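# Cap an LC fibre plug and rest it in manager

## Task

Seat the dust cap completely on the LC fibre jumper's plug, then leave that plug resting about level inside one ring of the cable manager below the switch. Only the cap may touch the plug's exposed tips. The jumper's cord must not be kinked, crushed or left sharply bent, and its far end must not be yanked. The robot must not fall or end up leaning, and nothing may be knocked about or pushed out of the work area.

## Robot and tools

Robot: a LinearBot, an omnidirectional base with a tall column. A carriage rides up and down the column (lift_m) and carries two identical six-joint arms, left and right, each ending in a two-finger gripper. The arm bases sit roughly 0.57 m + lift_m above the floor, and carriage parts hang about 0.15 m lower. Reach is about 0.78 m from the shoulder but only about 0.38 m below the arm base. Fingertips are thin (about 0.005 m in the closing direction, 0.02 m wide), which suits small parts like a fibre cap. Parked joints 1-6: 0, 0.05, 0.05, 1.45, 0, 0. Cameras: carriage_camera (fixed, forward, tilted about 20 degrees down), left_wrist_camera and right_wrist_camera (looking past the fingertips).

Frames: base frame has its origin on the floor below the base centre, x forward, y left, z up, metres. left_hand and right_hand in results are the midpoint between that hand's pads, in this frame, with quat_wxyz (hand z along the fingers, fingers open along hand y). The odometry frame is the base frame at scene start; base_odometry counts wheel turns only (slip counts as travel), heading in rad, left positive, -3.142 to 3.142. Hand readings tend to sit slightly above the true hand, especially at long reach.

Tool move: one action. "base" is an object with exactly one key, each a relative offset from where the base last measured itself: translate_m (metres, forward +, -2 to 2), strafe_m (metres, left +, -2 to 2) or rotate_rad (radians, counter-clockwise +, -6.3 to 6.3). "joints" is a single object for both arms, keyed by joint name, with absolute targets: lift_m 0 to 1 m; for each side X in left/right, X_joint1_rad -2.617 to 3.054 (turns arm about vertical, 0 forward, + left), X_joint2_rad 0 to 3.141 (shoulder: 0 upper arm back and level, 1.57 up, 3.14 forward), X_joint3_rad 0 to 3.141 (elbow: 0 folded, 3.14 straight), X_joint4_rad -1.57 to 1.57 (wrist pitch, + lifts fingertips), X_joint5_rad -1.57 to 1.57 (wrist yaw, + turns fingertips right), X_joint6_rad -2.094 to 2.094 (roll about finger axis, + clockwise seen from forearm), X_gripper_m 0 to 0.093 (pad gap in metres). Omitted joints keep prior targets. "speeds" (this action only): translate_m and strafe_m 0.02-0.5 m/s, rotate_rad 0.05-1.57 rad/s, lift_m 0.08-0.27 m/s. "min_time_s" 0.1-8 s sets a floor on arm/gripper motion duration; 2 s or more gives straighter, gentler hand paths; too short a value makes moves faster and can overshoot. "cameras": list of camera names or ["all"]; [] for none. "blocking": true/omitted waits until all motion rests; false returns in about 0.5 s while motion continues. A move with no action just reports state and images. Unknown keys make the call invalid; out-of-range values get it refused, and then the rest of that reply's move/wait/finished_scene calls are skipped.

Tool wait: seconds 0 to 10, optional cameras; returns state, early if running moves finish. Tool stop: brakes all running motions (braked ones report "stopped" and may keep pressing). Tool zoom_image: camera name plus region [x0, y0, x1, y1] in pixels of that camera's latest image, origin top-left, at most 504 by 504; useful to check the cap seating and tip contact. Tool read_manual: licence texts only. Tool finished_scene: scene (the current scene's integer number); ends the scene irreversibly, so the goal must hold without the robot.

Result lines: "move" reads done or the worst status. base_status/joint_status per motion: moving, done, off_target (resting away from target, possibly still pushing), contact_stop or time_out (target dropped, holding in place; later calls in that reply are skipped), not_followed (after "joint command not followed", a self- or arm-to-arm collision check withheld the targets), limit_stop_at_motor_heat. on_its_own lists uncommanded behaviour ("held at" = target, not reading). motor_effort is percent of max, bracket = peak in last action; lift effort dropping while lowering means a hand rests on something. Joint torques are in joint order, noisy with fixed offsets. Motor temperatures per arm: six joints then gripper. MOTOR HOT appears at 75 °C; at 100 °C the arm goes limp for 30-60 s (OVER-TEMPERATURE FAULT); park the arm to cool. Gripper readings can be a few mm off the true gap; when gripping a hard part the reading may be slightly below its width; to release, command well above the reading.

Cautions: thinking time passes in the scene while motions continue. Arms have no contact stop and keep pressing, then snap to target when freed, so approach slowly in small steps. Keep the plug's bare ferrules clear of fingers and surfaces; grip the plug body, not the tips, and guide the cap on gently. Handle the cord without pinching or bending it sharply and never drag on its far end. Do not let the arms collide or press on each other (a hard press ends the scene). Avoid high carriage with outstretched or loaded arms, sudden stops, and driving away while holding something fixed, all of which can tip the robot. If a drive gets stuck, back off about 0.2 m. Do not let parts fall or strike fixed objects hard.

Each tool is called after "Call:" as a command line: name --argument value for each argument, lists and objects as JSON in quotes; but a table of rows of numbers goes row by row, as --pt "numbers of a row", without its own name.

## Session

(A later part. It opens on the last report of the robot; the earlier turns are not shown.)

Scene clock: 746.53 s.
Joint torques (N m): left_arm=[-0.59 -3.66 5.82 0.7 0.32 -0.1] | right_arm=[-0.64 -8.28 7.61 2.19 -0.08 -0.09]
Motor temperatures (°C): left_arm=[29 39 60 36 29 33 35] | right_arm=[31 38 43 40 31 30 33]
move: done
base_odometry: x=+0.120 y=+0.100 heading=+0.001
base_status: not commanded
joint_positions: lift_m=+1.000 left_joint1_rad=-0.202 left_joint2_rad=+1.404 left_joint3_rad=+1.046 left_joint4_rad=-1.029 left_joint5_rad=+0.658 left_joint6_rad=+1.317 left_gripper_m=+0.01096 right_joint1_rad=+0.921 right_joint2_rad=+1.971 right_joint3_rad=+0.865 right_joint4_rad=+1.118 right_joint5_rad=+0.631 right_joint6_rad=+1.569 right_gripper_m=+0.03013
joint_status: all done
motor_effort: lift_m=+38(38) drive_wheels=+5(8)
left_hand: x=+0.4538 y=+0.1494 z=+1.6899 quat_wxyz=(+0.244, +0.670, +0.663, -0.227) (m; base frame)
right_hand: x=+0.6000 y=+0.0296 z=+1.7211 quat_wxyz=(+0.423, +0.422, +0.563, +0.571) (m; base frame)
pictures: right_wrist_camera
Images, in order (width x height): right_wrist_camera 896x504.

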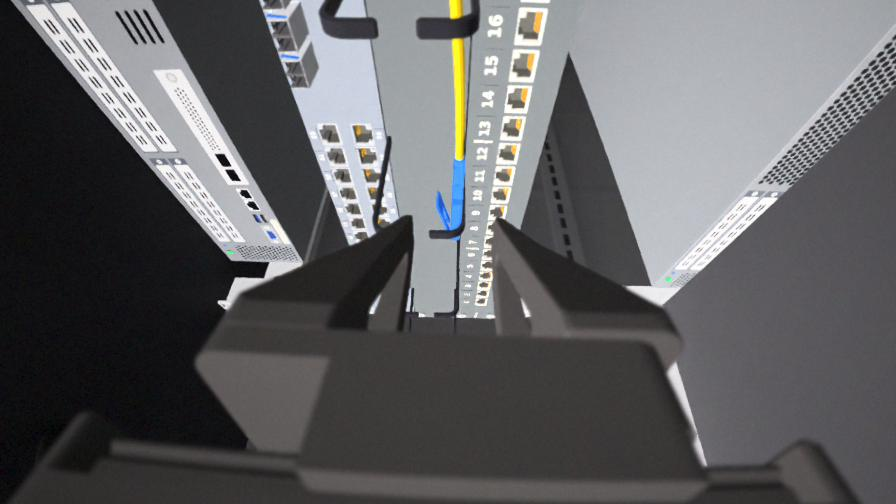

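Call:
move --joints '{"right_joint1_rad": 0.868, "right_joint2_rad": 2.057, "right_joint3_rad": 1.002, "right_joint4_rad": 1.04, "right_joint5_rad": 0.574, "right_joint6_rad": 1.58, "right_gripper_m": 0.03}' --min_time_s 1.5 --cameras '["right_wrist_camera"]'

Call:
zoom_image --camera "right_wrist_camera" --region '[381, 140, 521, 300]'

Scene clock: 774.17 s.
Joint torques (N m): left_arm=[-0.58 -3.63 5.81 0.7 0.32 -0.09] | right_arm=[-0.64 -9.02 7.95 2.25 -0.1 -0.1]
Motor temperatures (°C): left_arm=[29 38 54 35 29 33 35] | right_arm=[31 40 45 39 31 30 33]
move: done
base_odometry: x=+0.120 y=+0.100 heading=+0.001
base_status: not commanded
joint_positions: lift_m=+1.000 left_joint1_rad=-0.202 left_joint2_rad=+1.404 left_joint3_rad=+1.046 left_joint4_rad=-1.028 left_joint5_rad=+0.658 left_joint6_rad=+1.317 left_gripper_m=+0.01096 right_joint1_rad=+0.874 right_joint2_rad=+2.037 right_joint3_rad=+0.980 right_joint4_rad=+1.057 right_joint5_rad=+0.584 right_joint6_rad=+1.569 right_gripper_m=+0.03013
joint_status: all done
motor_effort: lift_m=+38(38) drive_wheels=+5(7)
left_hand: x=+0.4539 y=+0.1494 z=+1.6899 quat_wxyz=(+0.244, +0.670, +0.663, -0.227) (m; base frame)
right_hand: x=+0.6293 y=+0.0383 z=+1.7191 quat_wxyz=(+0.423, +0.422, +0.567, +0.567) (m; base frame)
pictures: right_wrist_camera
Images, in order (width x height): right_wrist_camera 896x504.

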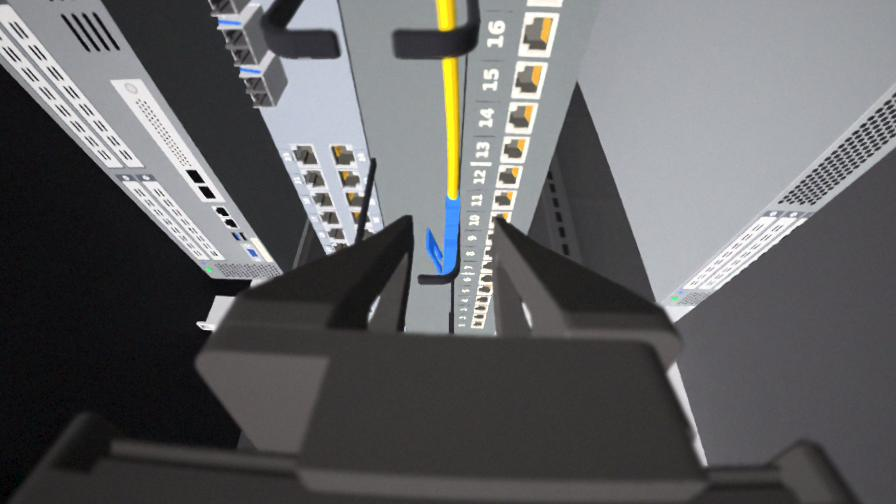

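Scaled by 3.150 from the camera's 896x504 image, which has a finer 1280x720 frame.

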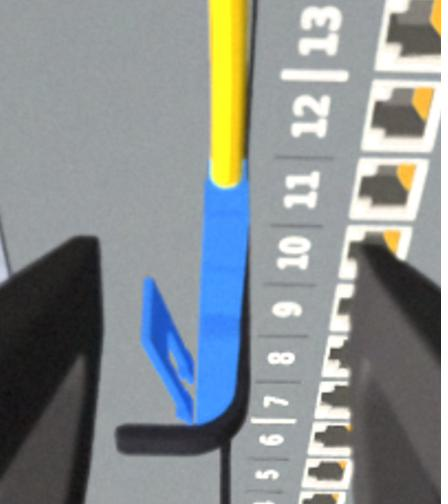

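Call:
move --joints '{"right_joint1_rad": 0.844, "right_joint2_rad": 2.112, "right_joint3_rad": 1.097, "right_joint4_rad": 1.0, "right_joint5_rad": 0.55, "right_joint6_rad": 1.58, "right_gripper_m": 0.03}' --min_time_s 1.5 --cameras '["right_wrist_camera", "carriage_camera"]'

Call:
zoom_image --camera "right_wrist_camera" --region '[381, 160, 521, 320]'

Call:
zoom_image --camera "carriage_camera" --region '[390, 245, 490, 325]'

Scene clock: 828.40 s.
Joint torques (N m): left_arm=[-0.53 -3.66 5.79 0.7 0.32 -0.09] | right_arm=[-0.68 -9.73 8.29 2.28 -0.09 -0.09]
move: done
base_odometry: x=+0.120 y=+0.100 heading=+0.001
base_status: not commanded
joint_positions: lift_m=+1.000 left_joint1_rad=-0.202 left_joint2_rad=+1.404 left_joint3_rad=+1.046 left_joint4_rad=-1.028 left_joint5_rad=+0.658 left_joint6_rad=+1.317 left_gripper_m=+0.01096 right_joint1_rad=+0.850 right_joint2_rad=+2.093 right_joint3_rad=+1.073 right_joint4_rad=+1.013 right_joint5_rad=+0.560 right_joint6_rad=+1.569 right_gripper_m=+0.03013
joint_status: all done
motor_effort: lift_m=+38(38) drive_wheels=+8(8)
left_hand: x=+0.4539 y=+0.1494 z=+1.6899 quat_wxyz=(+0.244, +0.670, +0.663, -0.227) (m; base frame)
right_hand: x=+0.6492 y=+0.0472 z=+1.7174 quat_wxyz=(+0.423, +0.422, +0.570, +0.564) (m; base frame)
pictures: carriage_camera, right_wrist_camera
Images, in order (width x height): carriage_camera 896x504, right_wrist_camera 896x504.

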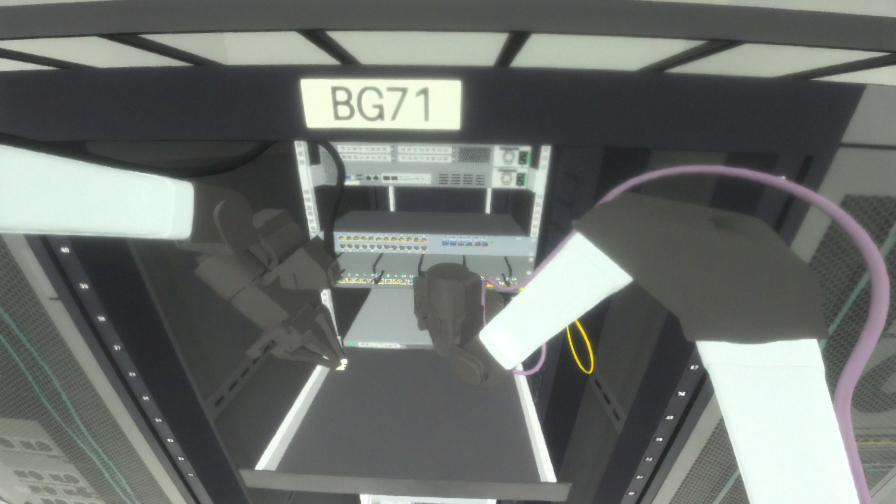

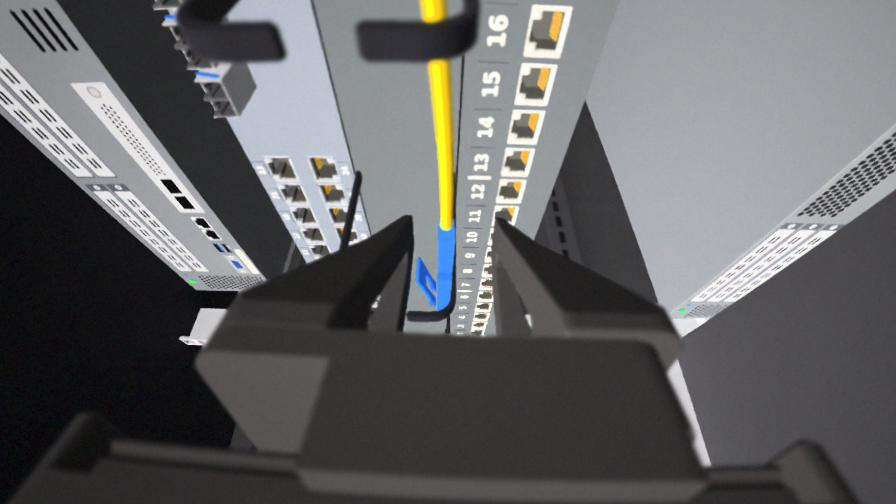

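Scaled by 3.150 from the camera's 896x504 image, which has a finer 1280x720 frame.

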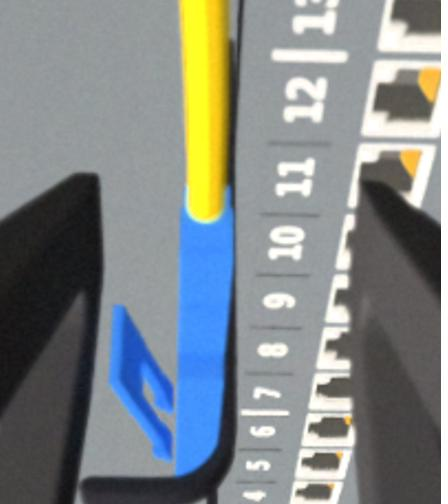

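Scaled by 5.040 from the camera's 896x504 image, which has a finer 1280x720 frame.

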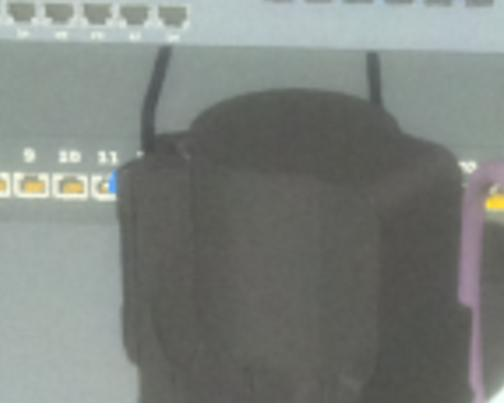

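Call:
move --joints '{"right_joint1_rad": 0.844, "right_joint2_rad": 2.112, "right_joint3_rad": 1.10, "right_joint4_rad": 1.035, "right_joint5_rad": 0.55, "right_joint6_rad": 1.58, "right_gripper_m": 0.03}' --cameras '["right_wrist_camera"]'

Call:
zoom_image --camera "right_wrist_camera" --region '[381, 160, 521, 320]'

Scene clock: 844.27 s.
Joint torques (N m): left_arm=[-0.59 -3.64 5.81 0.7 0.32 -0.09] | right_arm=[-0.65 -9.73 8.57 2.69 -0.09 -0.09]
Motor temperatures (°C): left_arm=[29 38 50 34 29 33 36] | right_arm=[31 41 46 44 31 30 33]
move: done
base_odometry: x=+0.120 y=+0.100 heading=+0.001
base_status: not commanded
joint_positions: lift_m=+1.000 left_joint1_rad=-0.202 left_joint2_rad=+1.404 left_joint3_rad=+1.046 left_joint4_rad=-1.028 left_joint5_rad=+0.658 left_joint6_rad=+1.317 left_gripper_m=+0.01096 right_joint1_rad=+0.850 right_joint2_rad=+2.093 right_joint3_rad=+1.073 right_joint4_rad=+1.015 right_joint5_rad=+0.560 right_joint6_rad=+1.569 right_gripper_m=+0.03013
joint_status: all done
motor_effort: lift_m=+38(38) drive_wheels=+1(7)
left_hand: x=+0.4539 y=+0.1494 z=+1.6899 quat_wxyz=(+0.244, +0.670, +0.663, -0.227) (m; base frame)
right_hand: x=+0.6492 y=+0.0472 z=+1.7178 quat_wxyz=(+0.423, +0.422, +0.569, +0.565) (m; base frame)
pictures: right_wrist_camera
Images, in order (width x height): right_wrist_camera 896x504.

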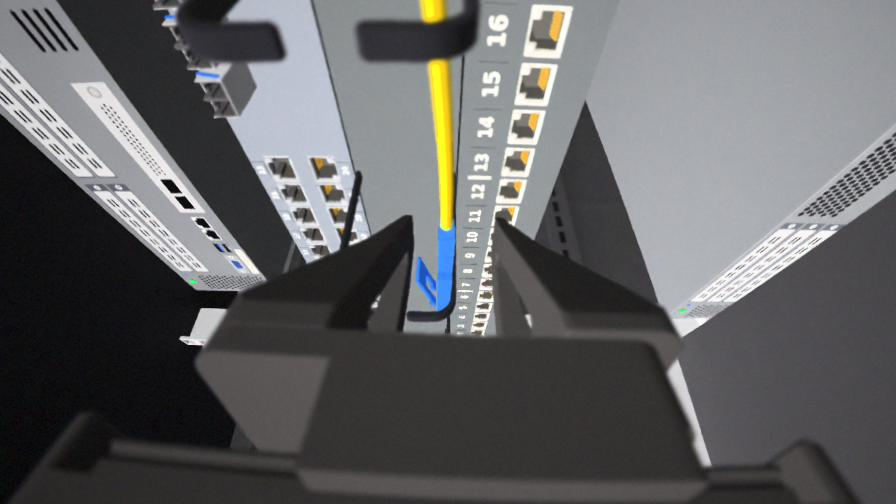

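Scaled by 3.150 from the camera's 896x504 image, which has a finer 1280x720 frame.

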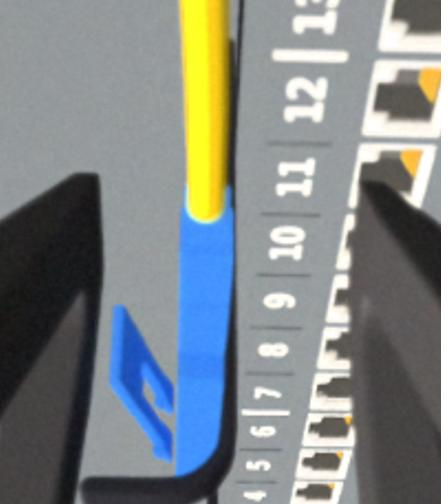

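Call:
move --joints '{"right_joint1_rad": 0.844, "right_joint2_rad": 2.112, "right_joint3_rad": 1.103, "right_joint4_rad": 1.055, "right_joint5_rad": 0.55, "right_joint6_rad": 1.58, "right_gripper_m": 0.026}' --cameras '["right_wrist_camera"]'

Call:
zoom_image --camera "right_wrist_camera" --region '[381, 160, 521, 320]'

Scene clock: 848.33 s.
Joint torques (N m): left_arm=[-0.58 -3.66 5.81 0.7 0.32 -0.1] | right_arm=[-0.68 -10.11 8.68 2.71 -0.09 -0.1]
move: done
base_odometry: x=+0.120 y=+0.100 heading=+0.001
base_status: not commanded
joint_positions: lift_m=+1.000 left_joint1_rad=-0.202 left_joint2_rad=+1.404 left_joint3_rad=+1.046 left_joint4_rad=-1.028 left_joint5_rad=+0.658 left_joint6_rad=+1.317 left_gripper_m=+0.01096 right_joint1_rad=+0.850 right_joint2_rad=+2.096 right_joint3_rad=+1.075 right_joint4_rad=+1.031 right_joint5_rad=+0.560 right_joint6_rad=+1.569 right_gripper_m=+0.02613
joint_status: all done
motor_effort: lift_m=+38(38) drive_wheels=+4(6)
left_hand: x=+0.4539 y=+0.1494 z=+1.6899 quat_wxyz=(+0.244, +0.670, +0.663, -0.227) (m; base frame)
right_hand: x=+0.6495 y=+0.0477 z=+1.7202 quat_wxyz=(+0.423, +0.422, +0.564, +0.570) (m; base frame)
pictures: right_wrist_camera
Images, in order (width x height): right_wrist_camera 896x504.

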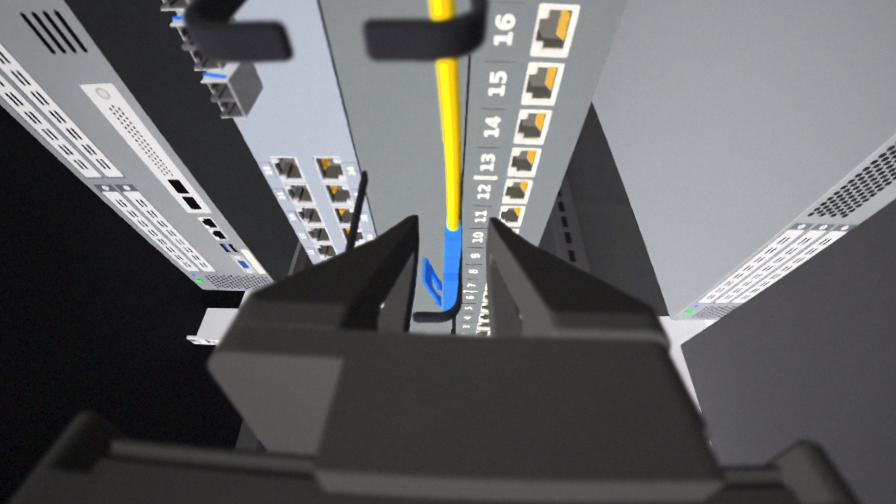

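Scaled by 3.150 from the camera's 896x504 image, which has a finer 1280x720 frame.

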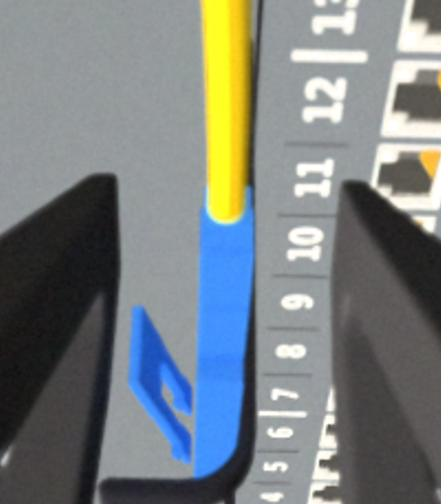

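Call:
move --joints '{"right_gripper_m": 0.015}' --min_time_s 1 --cameras '["right_wrist_camera"]'

Call:
zoom_image --camera "right_wrist_camera" --region '[401, 180, 511, 330]'

Scene clock: 856.83 s.
Joint torques (N m): left_arm=[-0.58 -3.66 5.83 0.7 0.32 -0.09] | right_arm=[-0.68 -10.14 8.42 2.58 -0.1 -0.16]
move: done
base_odometry: x=+0.120 y=+0.100 heading=+0.001
base_status: not commanded
joint_positions: lift_m=+1.000 left_joint1_rad=-0.202 left_joint2_rad=+1.404 left_joint3_rad=+1.046 left_joint4_rad=-1.028 left_joint5_rad=+0.658 left_joint6_rad=+1.317 left_gripper_m=+0.01096 right_joint1_rad=+0.850 right_joint2_rad=+2.096 right_joint3_rad=+1.078 right_joint4_rad=+1.043 right_joint5_rad=+0.559 right_joint6_rad=+1.575 right_gripper_m=+0.01540
joint_status: all done
motor_effort: lift_m=+38(38) drive_wheels=+3(7)
left_hand: x=+0.4539 y=+0.1494 z=+1.6899 quat_wxyz=(+0.244, +0.670, +0.663, -0.227) (m; base frame)
right_hand: x=+0.6498 y=+0.0481 z=+1.7240 quat_wxyz=(+0.422, +0.423, +0.558, +0.577) (m; base frame)
pictures: right_wrist_camera
Images, in order (width x height): right_wrist_camera 896x504.

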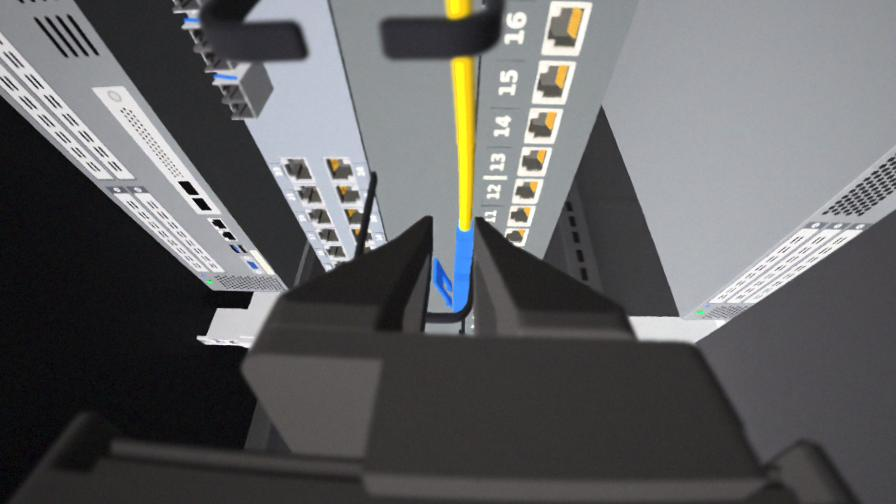

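Scaled by 3.360 from the camera's 896x504 image, which has a finer 1280x720 frame.

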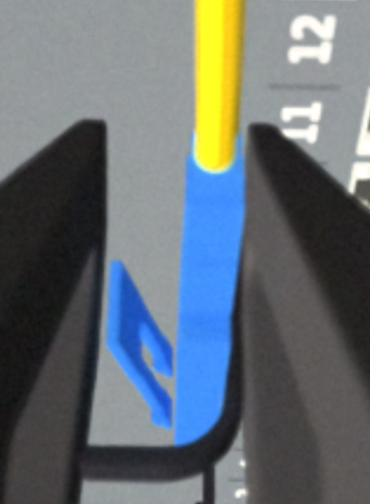

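Call:
move --joints '{"right_gripper_m": 0.026}' --cameras '[]'

Call:
move --joints '{"right_joint1_rad": 0.867, "right_joint2_rad": 2.13, "right_joint3_rad": 1.125, "right_joint4_rad": 1.065, "right_joint5_rad": 0.58, "right_joint6_rad": 1.58}' --cameras '["right_wrist_camera"]'

Call:
zoom_image --camera "right_wrist_camera" --region '[381, 180, 521, 340]'

Scene clock: 888.97 s.
Joint torques (N m): left_arm=[-0.57 -3.66 5.81 0.7 0.32 -0.1] | right_arm=[-0.66 -10.54 8.39 2.66 -0.09 -0.16]
move: done
base_odometry: x=+0.120 y=+0.100 heading=+0.001
base_status: not commanded
joint_positions: lift_m=+1.000 left_joint1_rad=-0.202 left_joint2_rad=+1.404 left_joint3_rad=+1.046 left_joint4_rad=-1.028 left_joint5_rad=+0.658 left_joint6_rad=+1.317 left_gripper_m=+0.01096 right_joint1_rad=+0.850 right_joint2_rad=+2.101 right_joint3_rad=+1.078 right_joint4_rad=+1.037 right_joint5_rad=+0.559 right_joint6_rad=+1.575 right_gripper_m=+0.02586
joint_status: all done
motor_effort: lift_m=+38(38) drive_wheels=+7(7)
left_hand: x=+0.4539 y=+0.1494 z=+1.6899 quat_wxyz=(+0.244, +0.670, +0.663, -0.227) (m; base frame)
right_hand: x=+0.6500 y=+0.0483 z=+1.7204 quat_wxyz=(+0.421, +0.423, +0.561, +0.573) (m; base frame)
pictures: none
No camera images: "cameras" was empty.

Scene clock: 889.47 s.
Joint torques (N m): left_arm=[-0.55 -3.67 5.81 0.7 0.32 -0.09] | right_arm=[0.51 -10.4 8.79 2.74 0.11 -0.16]
move: done
base_odometry: x=+0.120 y=+0.100 heading=+0.001
base_status: not commanded
joint_positions: lift_m=+1.000 left_joint1_rad=-0.202 left_joint2_rad=+1.404 left_joint3_rad=+1.046 left_joint4_rad=-1.028 left_joint5_rad=+0.658 left_joint6_rad=+1.317 left_gripper_m=+0.01096 right_joint1_rad=+0.861 right_joint2_rad=+2.116 right_joint3_rad=+1.095 right_joint4_rad=+1.039 right_joint5_rad=+0.571 right_joint6_rad=+1.575 right_gripper_m=+0.02587
joint_status: all done
motor_effort: lift_m=+38(38) drive_wheels=+3(5)
left_hand: x=+0.4539 y=+0.1494 z=+1.6899 quat_wxyz=(+0.244, +0.670, +0.663, -0.227) (m; base frame)
right_hand: x=+0.6491 y=+0.0540 z=+1.7196 quat_wxyz=(+0.422, +0.423, +0.560, +0.574) (m; base frame)
pictures: right_wrist_camera
Images, in order (width x height): right_wrist_camera 896x504.

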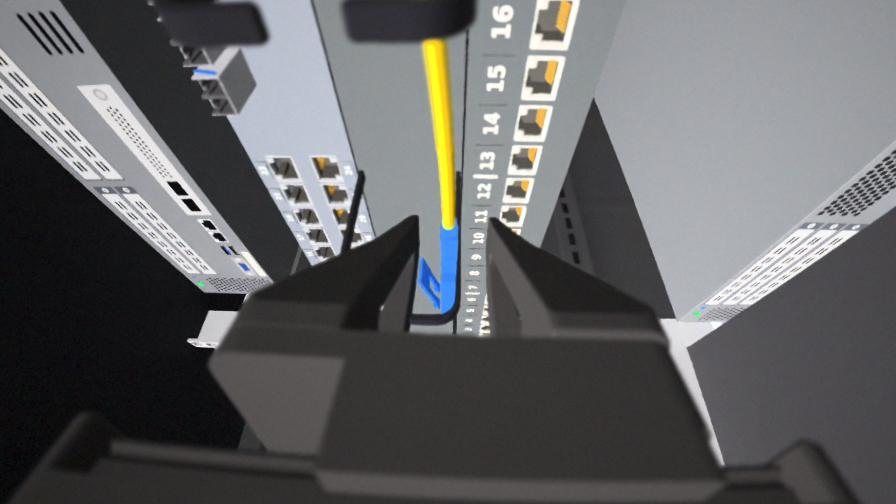

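Scaled by 3.150 from the camera's 896x504 image, which has a finer 1280x720 frame.

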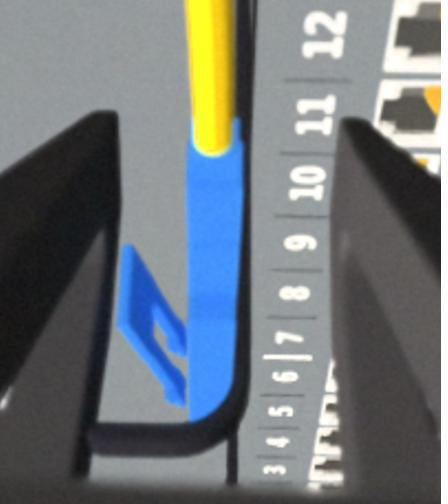

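Call:
move --joints '{"right_joint1_rad": 0.867, "right_joint2_rad": 2.13, "right_joint3_rad": 1.128, "right_joint4_rad": 1.088, "right_joint5_rad": 0.58, "right_joint6_rad": 1.58}' --cameras '["right_wrist_camera"]'

Call:
zoom_image --camera "right_wrist_camera" --region '[381, 180, 521, 340]'

Scene clock: 894.43 s.
Joint torques (N m): left_arm=[-0.59 -3.64 5.82 0.69 0.32 -0.09] | right_arm=[0.51 -10.71 9.06 2.91 0.09 -0.16]
move: off_target
base_odometry: x=+0.120 y=+0.100 heading=+0.001
base_status: not commanded
joint_positions: lift_m=+1.000 left_joint1_rad=-0.202 left_joint2_rad=+1.404 left_joint3_rad=+1.046 left_joint4_rad=-1.028 left_joint5_rad=+0.658 left_joint6_rad=+1.317 left_gripper_m=+0.01096 right_joint1_rad=+0.861 right_joint2_rad=+2.119 right_joint3_rad=+1.095 right_joint4_rad=+1.047 right_joint5_rad=+0.572 right_joint6_rad=+1.575 right_gripper_m=+0.02587
joint_status: right_joint4_rad off_target (ended at +1.047, target +1.088); the others done
motor_effort: lift_m=+38(38) drive_wheels=+2(8)
left_hand: x=+0.4539 y=+0.1494 z=+1.6899 quat_wxyz=(+0.244, +0.670, +0.663, -0.227) (m; base frame)
right_hand: x=+0.6492 y=+0.0540 z=+1.7197 quat_wxyz=(+0.422, +0.423, +0.558, +0.576) (m; base frame)
pictures: right_wrist_camera
Images, in order (width x height): right_wrist_camera 896x504.

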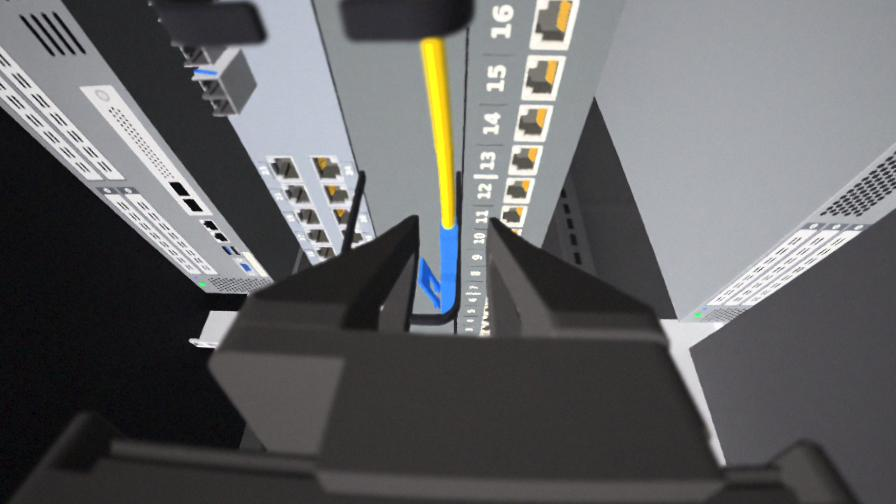

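Scaled by 3.150 from the camera's 896x504 image, which has a finer 1280x720 frame.

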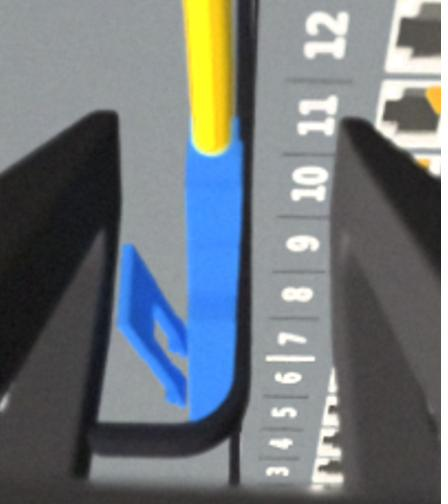

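Call:
move --joints '{"right_joint1_rad": 0.867, "right_joint2_rad": 2.112, "right_joint3_rad": 1.128, "right_joint4_rad": 1.088, "right_joint5_rad": 0.58, "right_joint6_rad": 1.58}' --cameras '["right_wrist_camera"]'

Call:
zoom_image --camera "right_wrist_camera" --region '[381, 180, 521, 340]'

Scene clock: 906.50 s.
Joint torques (N m): left_arm=[-0.58 -3.66 5.82 0.7 0.32 -0.1] | right_arm=[0.54 -12.38 9.05 2.91 0.09 -0.16]
move: off_target
base_odometry: x=+0.120 y=+0.100 heading=+0.001
base_status: not commanded
joint_positions: lift_m=+1.000 left_joint1_rad=-0.202 left_joint2_rad=+1.404 left_joint3_rad=+1.046 left_joint4_rad=-1.028 left_joint5_rad=+0.658 left_joint6_rad=+1.317 left_gripper_m=+0.01096 right_joint1_rad=+0.861 right_joint2_rad=+2.119 right_joint3_rad=+1.095 right_joint4_rad=+1.047 right_joint5_rad=+0.572 right_joint6_rad=+1.575 right_gripper_m=+0.02587
joint_status: right_joint4_rad off_target (ended at +1.047, target +1.088); the others done
motor_effort: lift_m=+38(38) drive_wheels=+2(5)
left_hand: x=+0.4539 y=+0.1494 z=+1.6899 quat_wxyz=(+0.244, +0.670, +0.663, -0.227) (m; base frame)
right_hand: x=+0.6492 y=+0.0540 z=+1.7197 quat_wxyz=(+0.422, +0.423, +0.558, +0.576) (m; base frame)
pictures: right_wrist_camera
Images, in order (width x height): right_wrist_camera 896x504.

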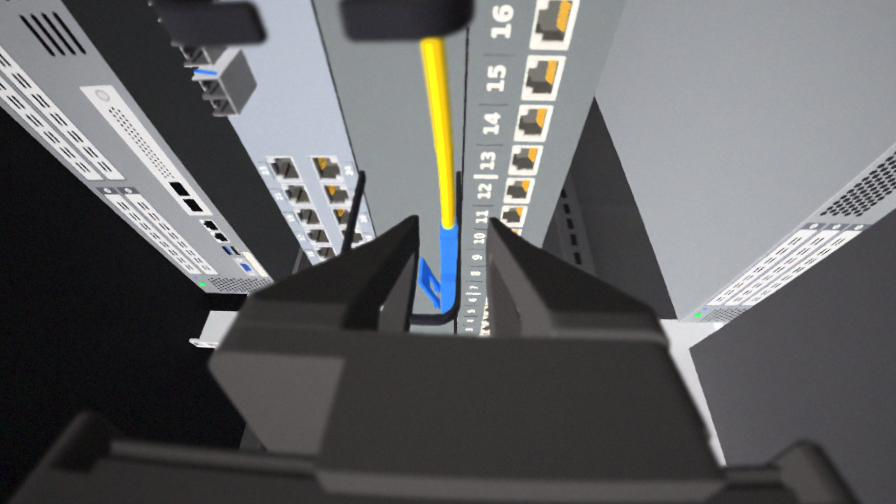

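Scaled by 3.150 from the camera's 896x504 image, which has a finer 1280x720 frame.

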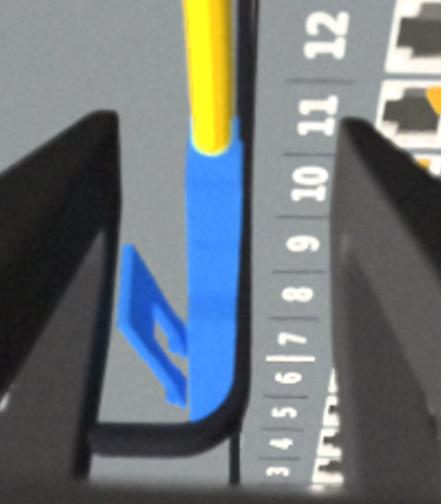

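Call:
move --joints '{"right_joint1_rad": 0.867, "right_joint2_rad": 2.095, "right_joint3_rad": 1.128, "right_joint4_rad": 1.088, "right_joint5_rad": 0.58, "right_joint6_rad": 1.58, "right_gripper_m": 0.019}' --cameras '["right_wrist_camera"]'

Call:
zoom_image --camera "right_wrist_camera" --region '[381, 180, 521, 340]'

Scene clock: 912.13 s.
Joint torques (N m): left_arm=[-0.59 -3.66 5.83 0.69 0.32 -0.09] | right_arm=[0.54 -13.97 8.83 2.79 0.08 -0.16]
Motor temperatures (°C): left_arm=[29 38 49 34 29 33 36] | right_arm=[31 46 50 48 31 30 33]
move: done
base_odometry: x=+0.120 y=+0.100 heading=+0.001
base_status: not commanded
joint_positions: lift_m=+1.000 left_joint1_rad=-0.202 left_joint2_rad=+1.404 left_joint3_rad=+1.046 left_joint4_rad=-1.028 left_joint5_rad=+0.658 left_joint6_rad=+1.317 left_gripper_m=+0.01096 right_joint1_rad=+0.861 right_joint2_rad=+2.119 right_joint3_rad=+1.098 right_joint4_rad=+1.057 right_joint5_rad=+0.573 right_joint6_rad=+1.575 right_gripper_m=+0.01912
joint_status: all done
motor_effort: lift_m=+38(38) drive_wheels=+3(6)
left_hand: x=+0.4539 y=+0.1494 z=+1.6899 quat_wxyz=(+0.244, +0.670, +0.663, -0.227) (m; base frame)
right_hand: x=+0.6496 y=+0.0541 z=+1.7232 quat_wxyz=(+0.423, +0.423, +0.553, +0.580) (m; base frame)
pictures: right_wrist_camera
Images, in order (width x height): right_wrist_camera 896x504.

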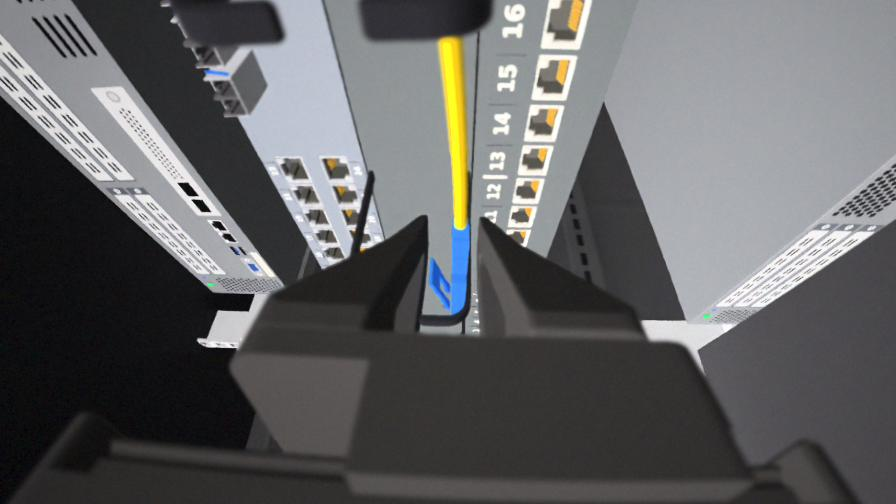

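Scaled by 3.150 from the camera's 896x504 image, which has a finer 1280x720 frame.

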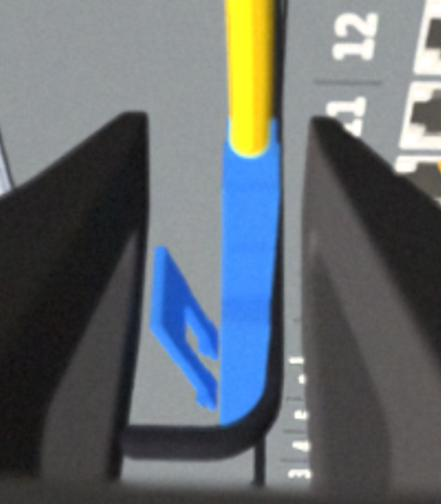

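Call:
move --joints '{"right_gripper_m": 0.013}' --min_time_s 1.5 --cameras '["right_wrist_camera"]'

Call:
zoom_image --camera "right_wrist_camera" --region '[381, 180, 521, 340]'

Scene clock: 919.50 s.
Joint torques (N m): left_arm=[-0.59 -3.66 5.81 0.7 0.32 -0.1] | right_arm=[0.53 -13.98 8.84 2.77 0.08 -0.34]
move: done
base_odometry: x=+0.120 y=+0.100 heading=+0.001
base_status: not commanded
joint_positions: lift_m=+1.000 left_joint1_rad=-0.202 left_joint2_rad=+1.404 left_joint3_rad=+1.046 left_joint4_rad=-1.028 left_joint5_rad=+0.658 left_joint6_rad=+1.317 left_gripper_m=+0.01096 right_joint1_rad=+0.861 right_joint2_rad=+2.119 right_joint3_rad=+1.098 right_joint4_rad=+1.059 right_joint5_rad=+0.573 right_joint6_rad=+1.590 right_gripper_m=+0.01401
joint_status: all done
motor_effort: lift_m=+38(38) drive_wheels=+2(7)
left_hand: x=+0.4539 y=+0.1494 z=+1.6899 quat_wxyz=(+0.244, +0.670, +0.663, -0.227) (m; base frame)
right_hand: x=+0.6495 y=+0.0541 z=+1.7236 quat_wxyz=(+0.418, +0.427, +0.549, +0.584) (m; base frame)
pictures: right_wrist_camera
Images, in order (width x height): right_wrist_camera 896x504.

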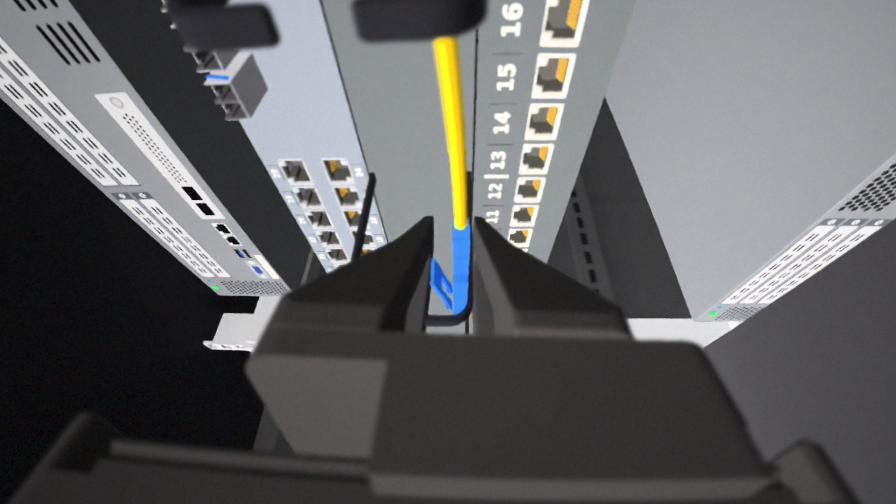

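Scaled by 3.150 from the camera's 896x504 image, which has a finer 1280x720 frame.

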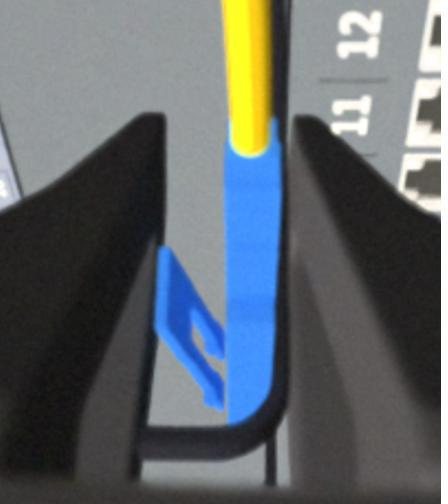

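Call:
move --joints '{"right_gripper_m": 0.009}' --min_time_s 1.5 --cameras '["right_wrist_camera"]'

Call:
zoom_image --camera "right_wrist_camera" --region '[381, 180, 521, 340]'

Scene clock: 926.07 s.
Joint torques (N m): left_arm=[-0.59 -3.64 5.83 0.7 0.32 -0.1] | right_arm=[0.53 -13.96 8.83 2.77 0.07 -0.34]
move: off_target
base_odometry: x=+0.120 y=+0.100 heading=+0.001
base_status: not commanded
joint_positions: lift_m=+1.000 left_joint1_rad=-0.202 left_joint2_rad=+1.404 left_joint3_rad=+1.046 left_joint4_rad=-1.028 left_joint5_rad=+0.658 left_joint6_rad=+1.317 left_gripper_m=+0.01096 right_joint1_rad=+0.861 right_joint2_rad=+2.119 right_joint3_rad=+1.098 right_joint4_rad=+1.059 right_joint5_rad=+0.573 right_joint6_rad=+1.590 right_gripper_m=+0.01401
joint_status: right_gripper_m off_target (ended at +0.01401, target +0.00900)
motor_effort: lift_m=+38(38) drive_wheels=+5(9)
left_hand: x=+0.4539 y=+0.1494 z=+1.6899 quat_wxyz=(+0.244, +0.670, +0.663, -0.227) (m; base frame)
right_hand: x=+0.6495 y=+0.0541 z=+1.7236 quat_wxyz=(+0.418, +0.427, +0.549, +0.584) (m; base frame)
pictures: right_wrist_camera
Images, in order (width x height): right_wrist_camera 896x504.

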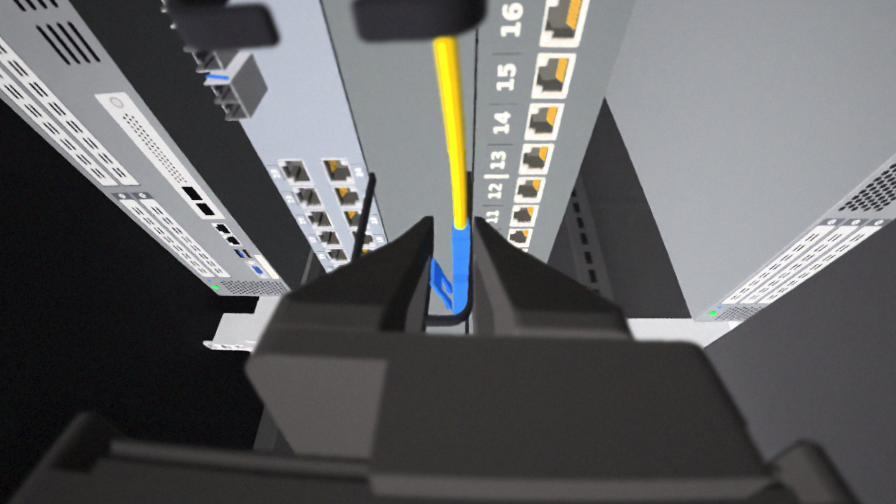

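Scaled by 3.150 from the camera's 896x504 image, which has a finer 1280x720 frame.

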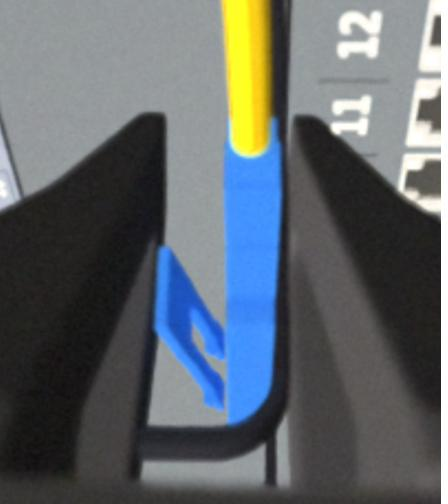

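Call:
move --joints '{"left_joint1_rad": -0.18, "left_joint2_rad": 1.80, "left_joint3_rad": 1.555, "left_joint4_rad": -1.178, "left_joint5_rad": 0.646, "left_joint6_rad": 1.346}' --min_time_s 2 --cameras '["left_wrist_camera", "carriage_camera"]'

Call:
zoom_image --camera "left_wrist_camera" --region '[300, 80, 552, 270]'

Scene clock: 957.43 s.
Joint torques (N m): left_arm=[1.35 -4.19 17.98 0.22 0.34 0.13] | right_arm=[0.72 -13.98 8.32 2.9 0.01 -0.38]
Motor temperatures (°C): left_arm=[29 38 50 33 29 33 36] | right_arm=[31 52 48 53 31 30 34]
move: off_target
base_odometry: x=+0.120 y=+0.100 heading=+0.001
base_status: not commanded
joint_positions: lift_m=+0.999 left_joint1_rad=-0.196 left_joint2_rad=+1.761 left_joint3_rad=+1.430 left_joint4_rad=-1.166 left_joint5_rad=+0.657 left_joint6_rad=+1.335 left_gripper_m=+0.01096 right_joint1_rad=+0.859 right_joint2_rad=+2.119 right_joint3_rad=+1.104 right_joint4_rad=+1.048 right_joint5_rad=+0.579 right_joint6_rad=+1.595 right_gripper_m=+0.01395
joint_status: left_joint3_rad off_target (ended at +1.430, target +1.555); the others done
motor_effort: lift_m=+43(43) drive_wheels=+3(10)
left_hand: x=+0.5247 y=+0.1371 z=+1.6922 quat_wxyz=(+0.203, +0.664, +0.674, -0.253) (m; base frame)
right_hand: x=+0.6513 y=+0.0531 z=+1.7232 quat_wxyz=(+0.419, +0.431, +0.548, +0.582) (m; base frame)
pictures: carriage_camera, left_wrist_camera
Images, in order (width x height): carriage_camera 896x504, left_wrist_camera 896x504.

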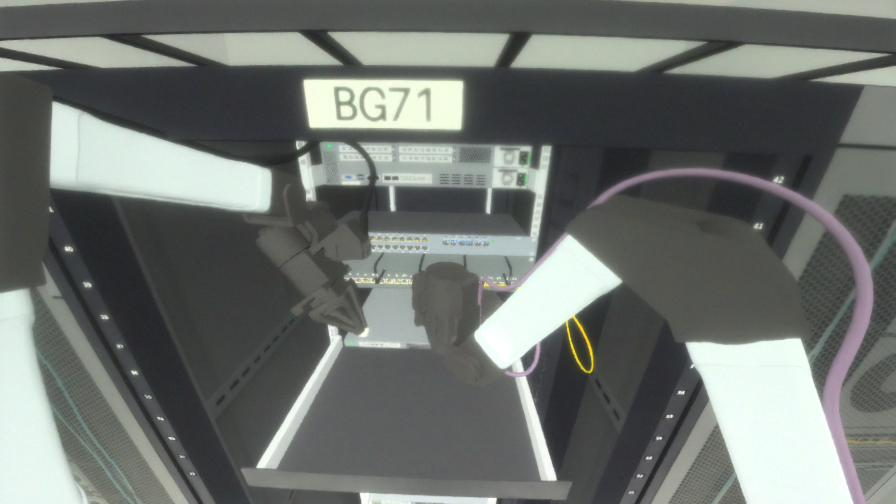

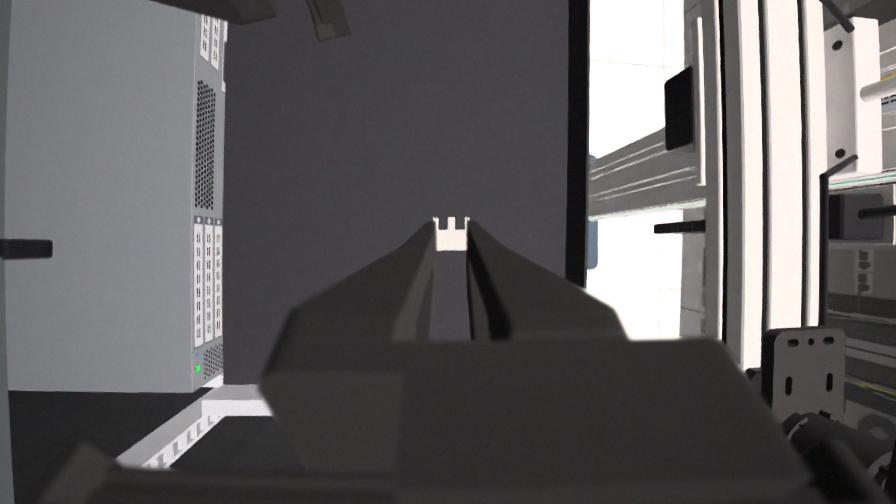

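Scaled by 2.000 from the camera's 896x504 image, which has a finer 1280x720 frame.

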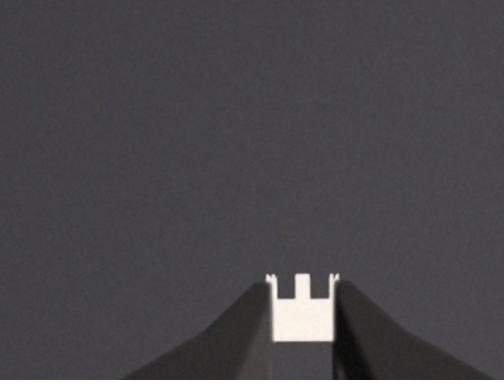

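Call:
move --joints '{"left_joint1_rad": -0.21, "left_joint2_rad": 1.414, "left_joint3_rad": 1.03, "left_joint4_rad": -1.016, "left_joint5_rad": 0.646, "left_joint6_rad": 1.306, "right_gripper_m": 0.026}' --min_time_s 1.5 --cameras '["right_wrist_camera"]'

Call:
zoom_image --camera "right_wrist_camera" --region '[381, 180, 521, 340]'

Scene clock: 995.30 s.
Joint torques (N m): left_arm=[-0.57 -6.69 5.7 0.63 0.34 -0.11] | right_arm=[0.5 -14.01 8.31 3.08 -0.01 -0.3]
Motor temperatures (°C): left_arm=[29 38 64 33 29 33 36] | right_arm=[31 54 47 51 31 30 35]
move: done
base_odometry: x=+0.120 y=+0.100 heading=+0.001
base_status: not commanded
joint_positions: lift_m=+1.000 left_joint1_rad=-0.202 left_joint2_rad=+1.439 left_joint3_rad=+1.046 left_joint4_rad=-1.030 left_joint5_rad=+0.656 left_joint6_rad=+1.317 left_gripper_m=+0.01096 right_joint1_rad=+0.862 right_joint2_rad=+2.119 right_joint3_rad=+1.104 right_joint4_rad=+1.033 right_joint5_rad=+0.581 right_joint6_rad=+1.587 right_gripper_m=+0.02586
joint_status: all done
motor_effort: lift_m=+38(43) drive_wheels=+4(10)
left_hand: x=+0.4542 y=+0.1497 z=+1.6809 quat_wxyz=(+0.229, +0.667, +0.668, -0.236) (m; base frame)
right_hand: x=+0.6506 y=+0.0539 z=+1.7201 quat_wxyz=(+0.421, +0.429, +0.555, +0.575) (m; base frame)
pictures: right_wrist_camera
Images, in order (width x height): right_wrist_camera 896x504.

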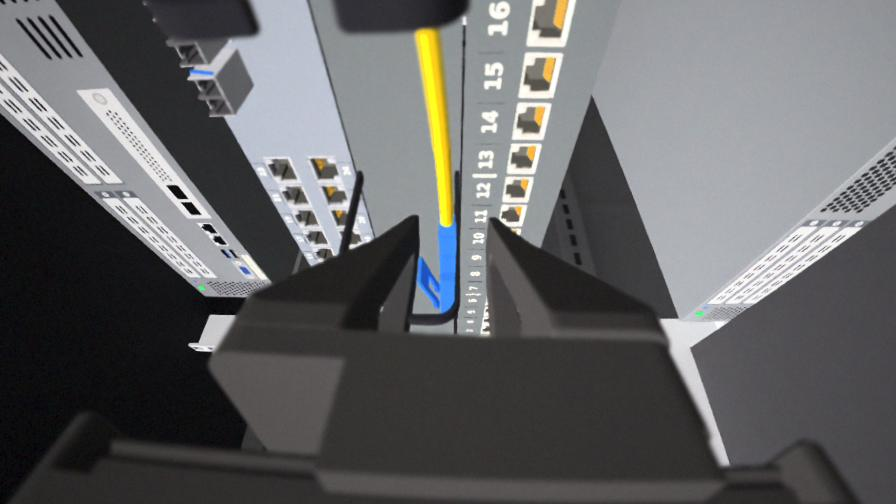

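Scaled by 3.150 from the camera's 896x504 image, which has a finer 1280x720 frame.

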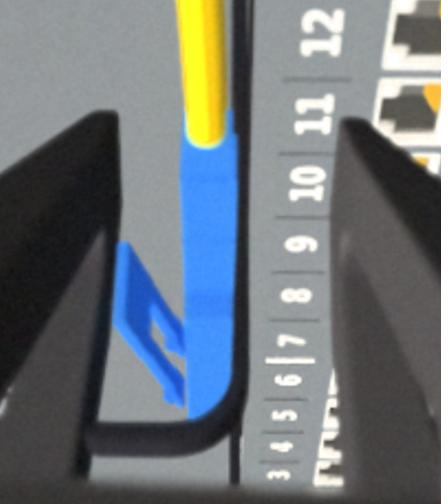

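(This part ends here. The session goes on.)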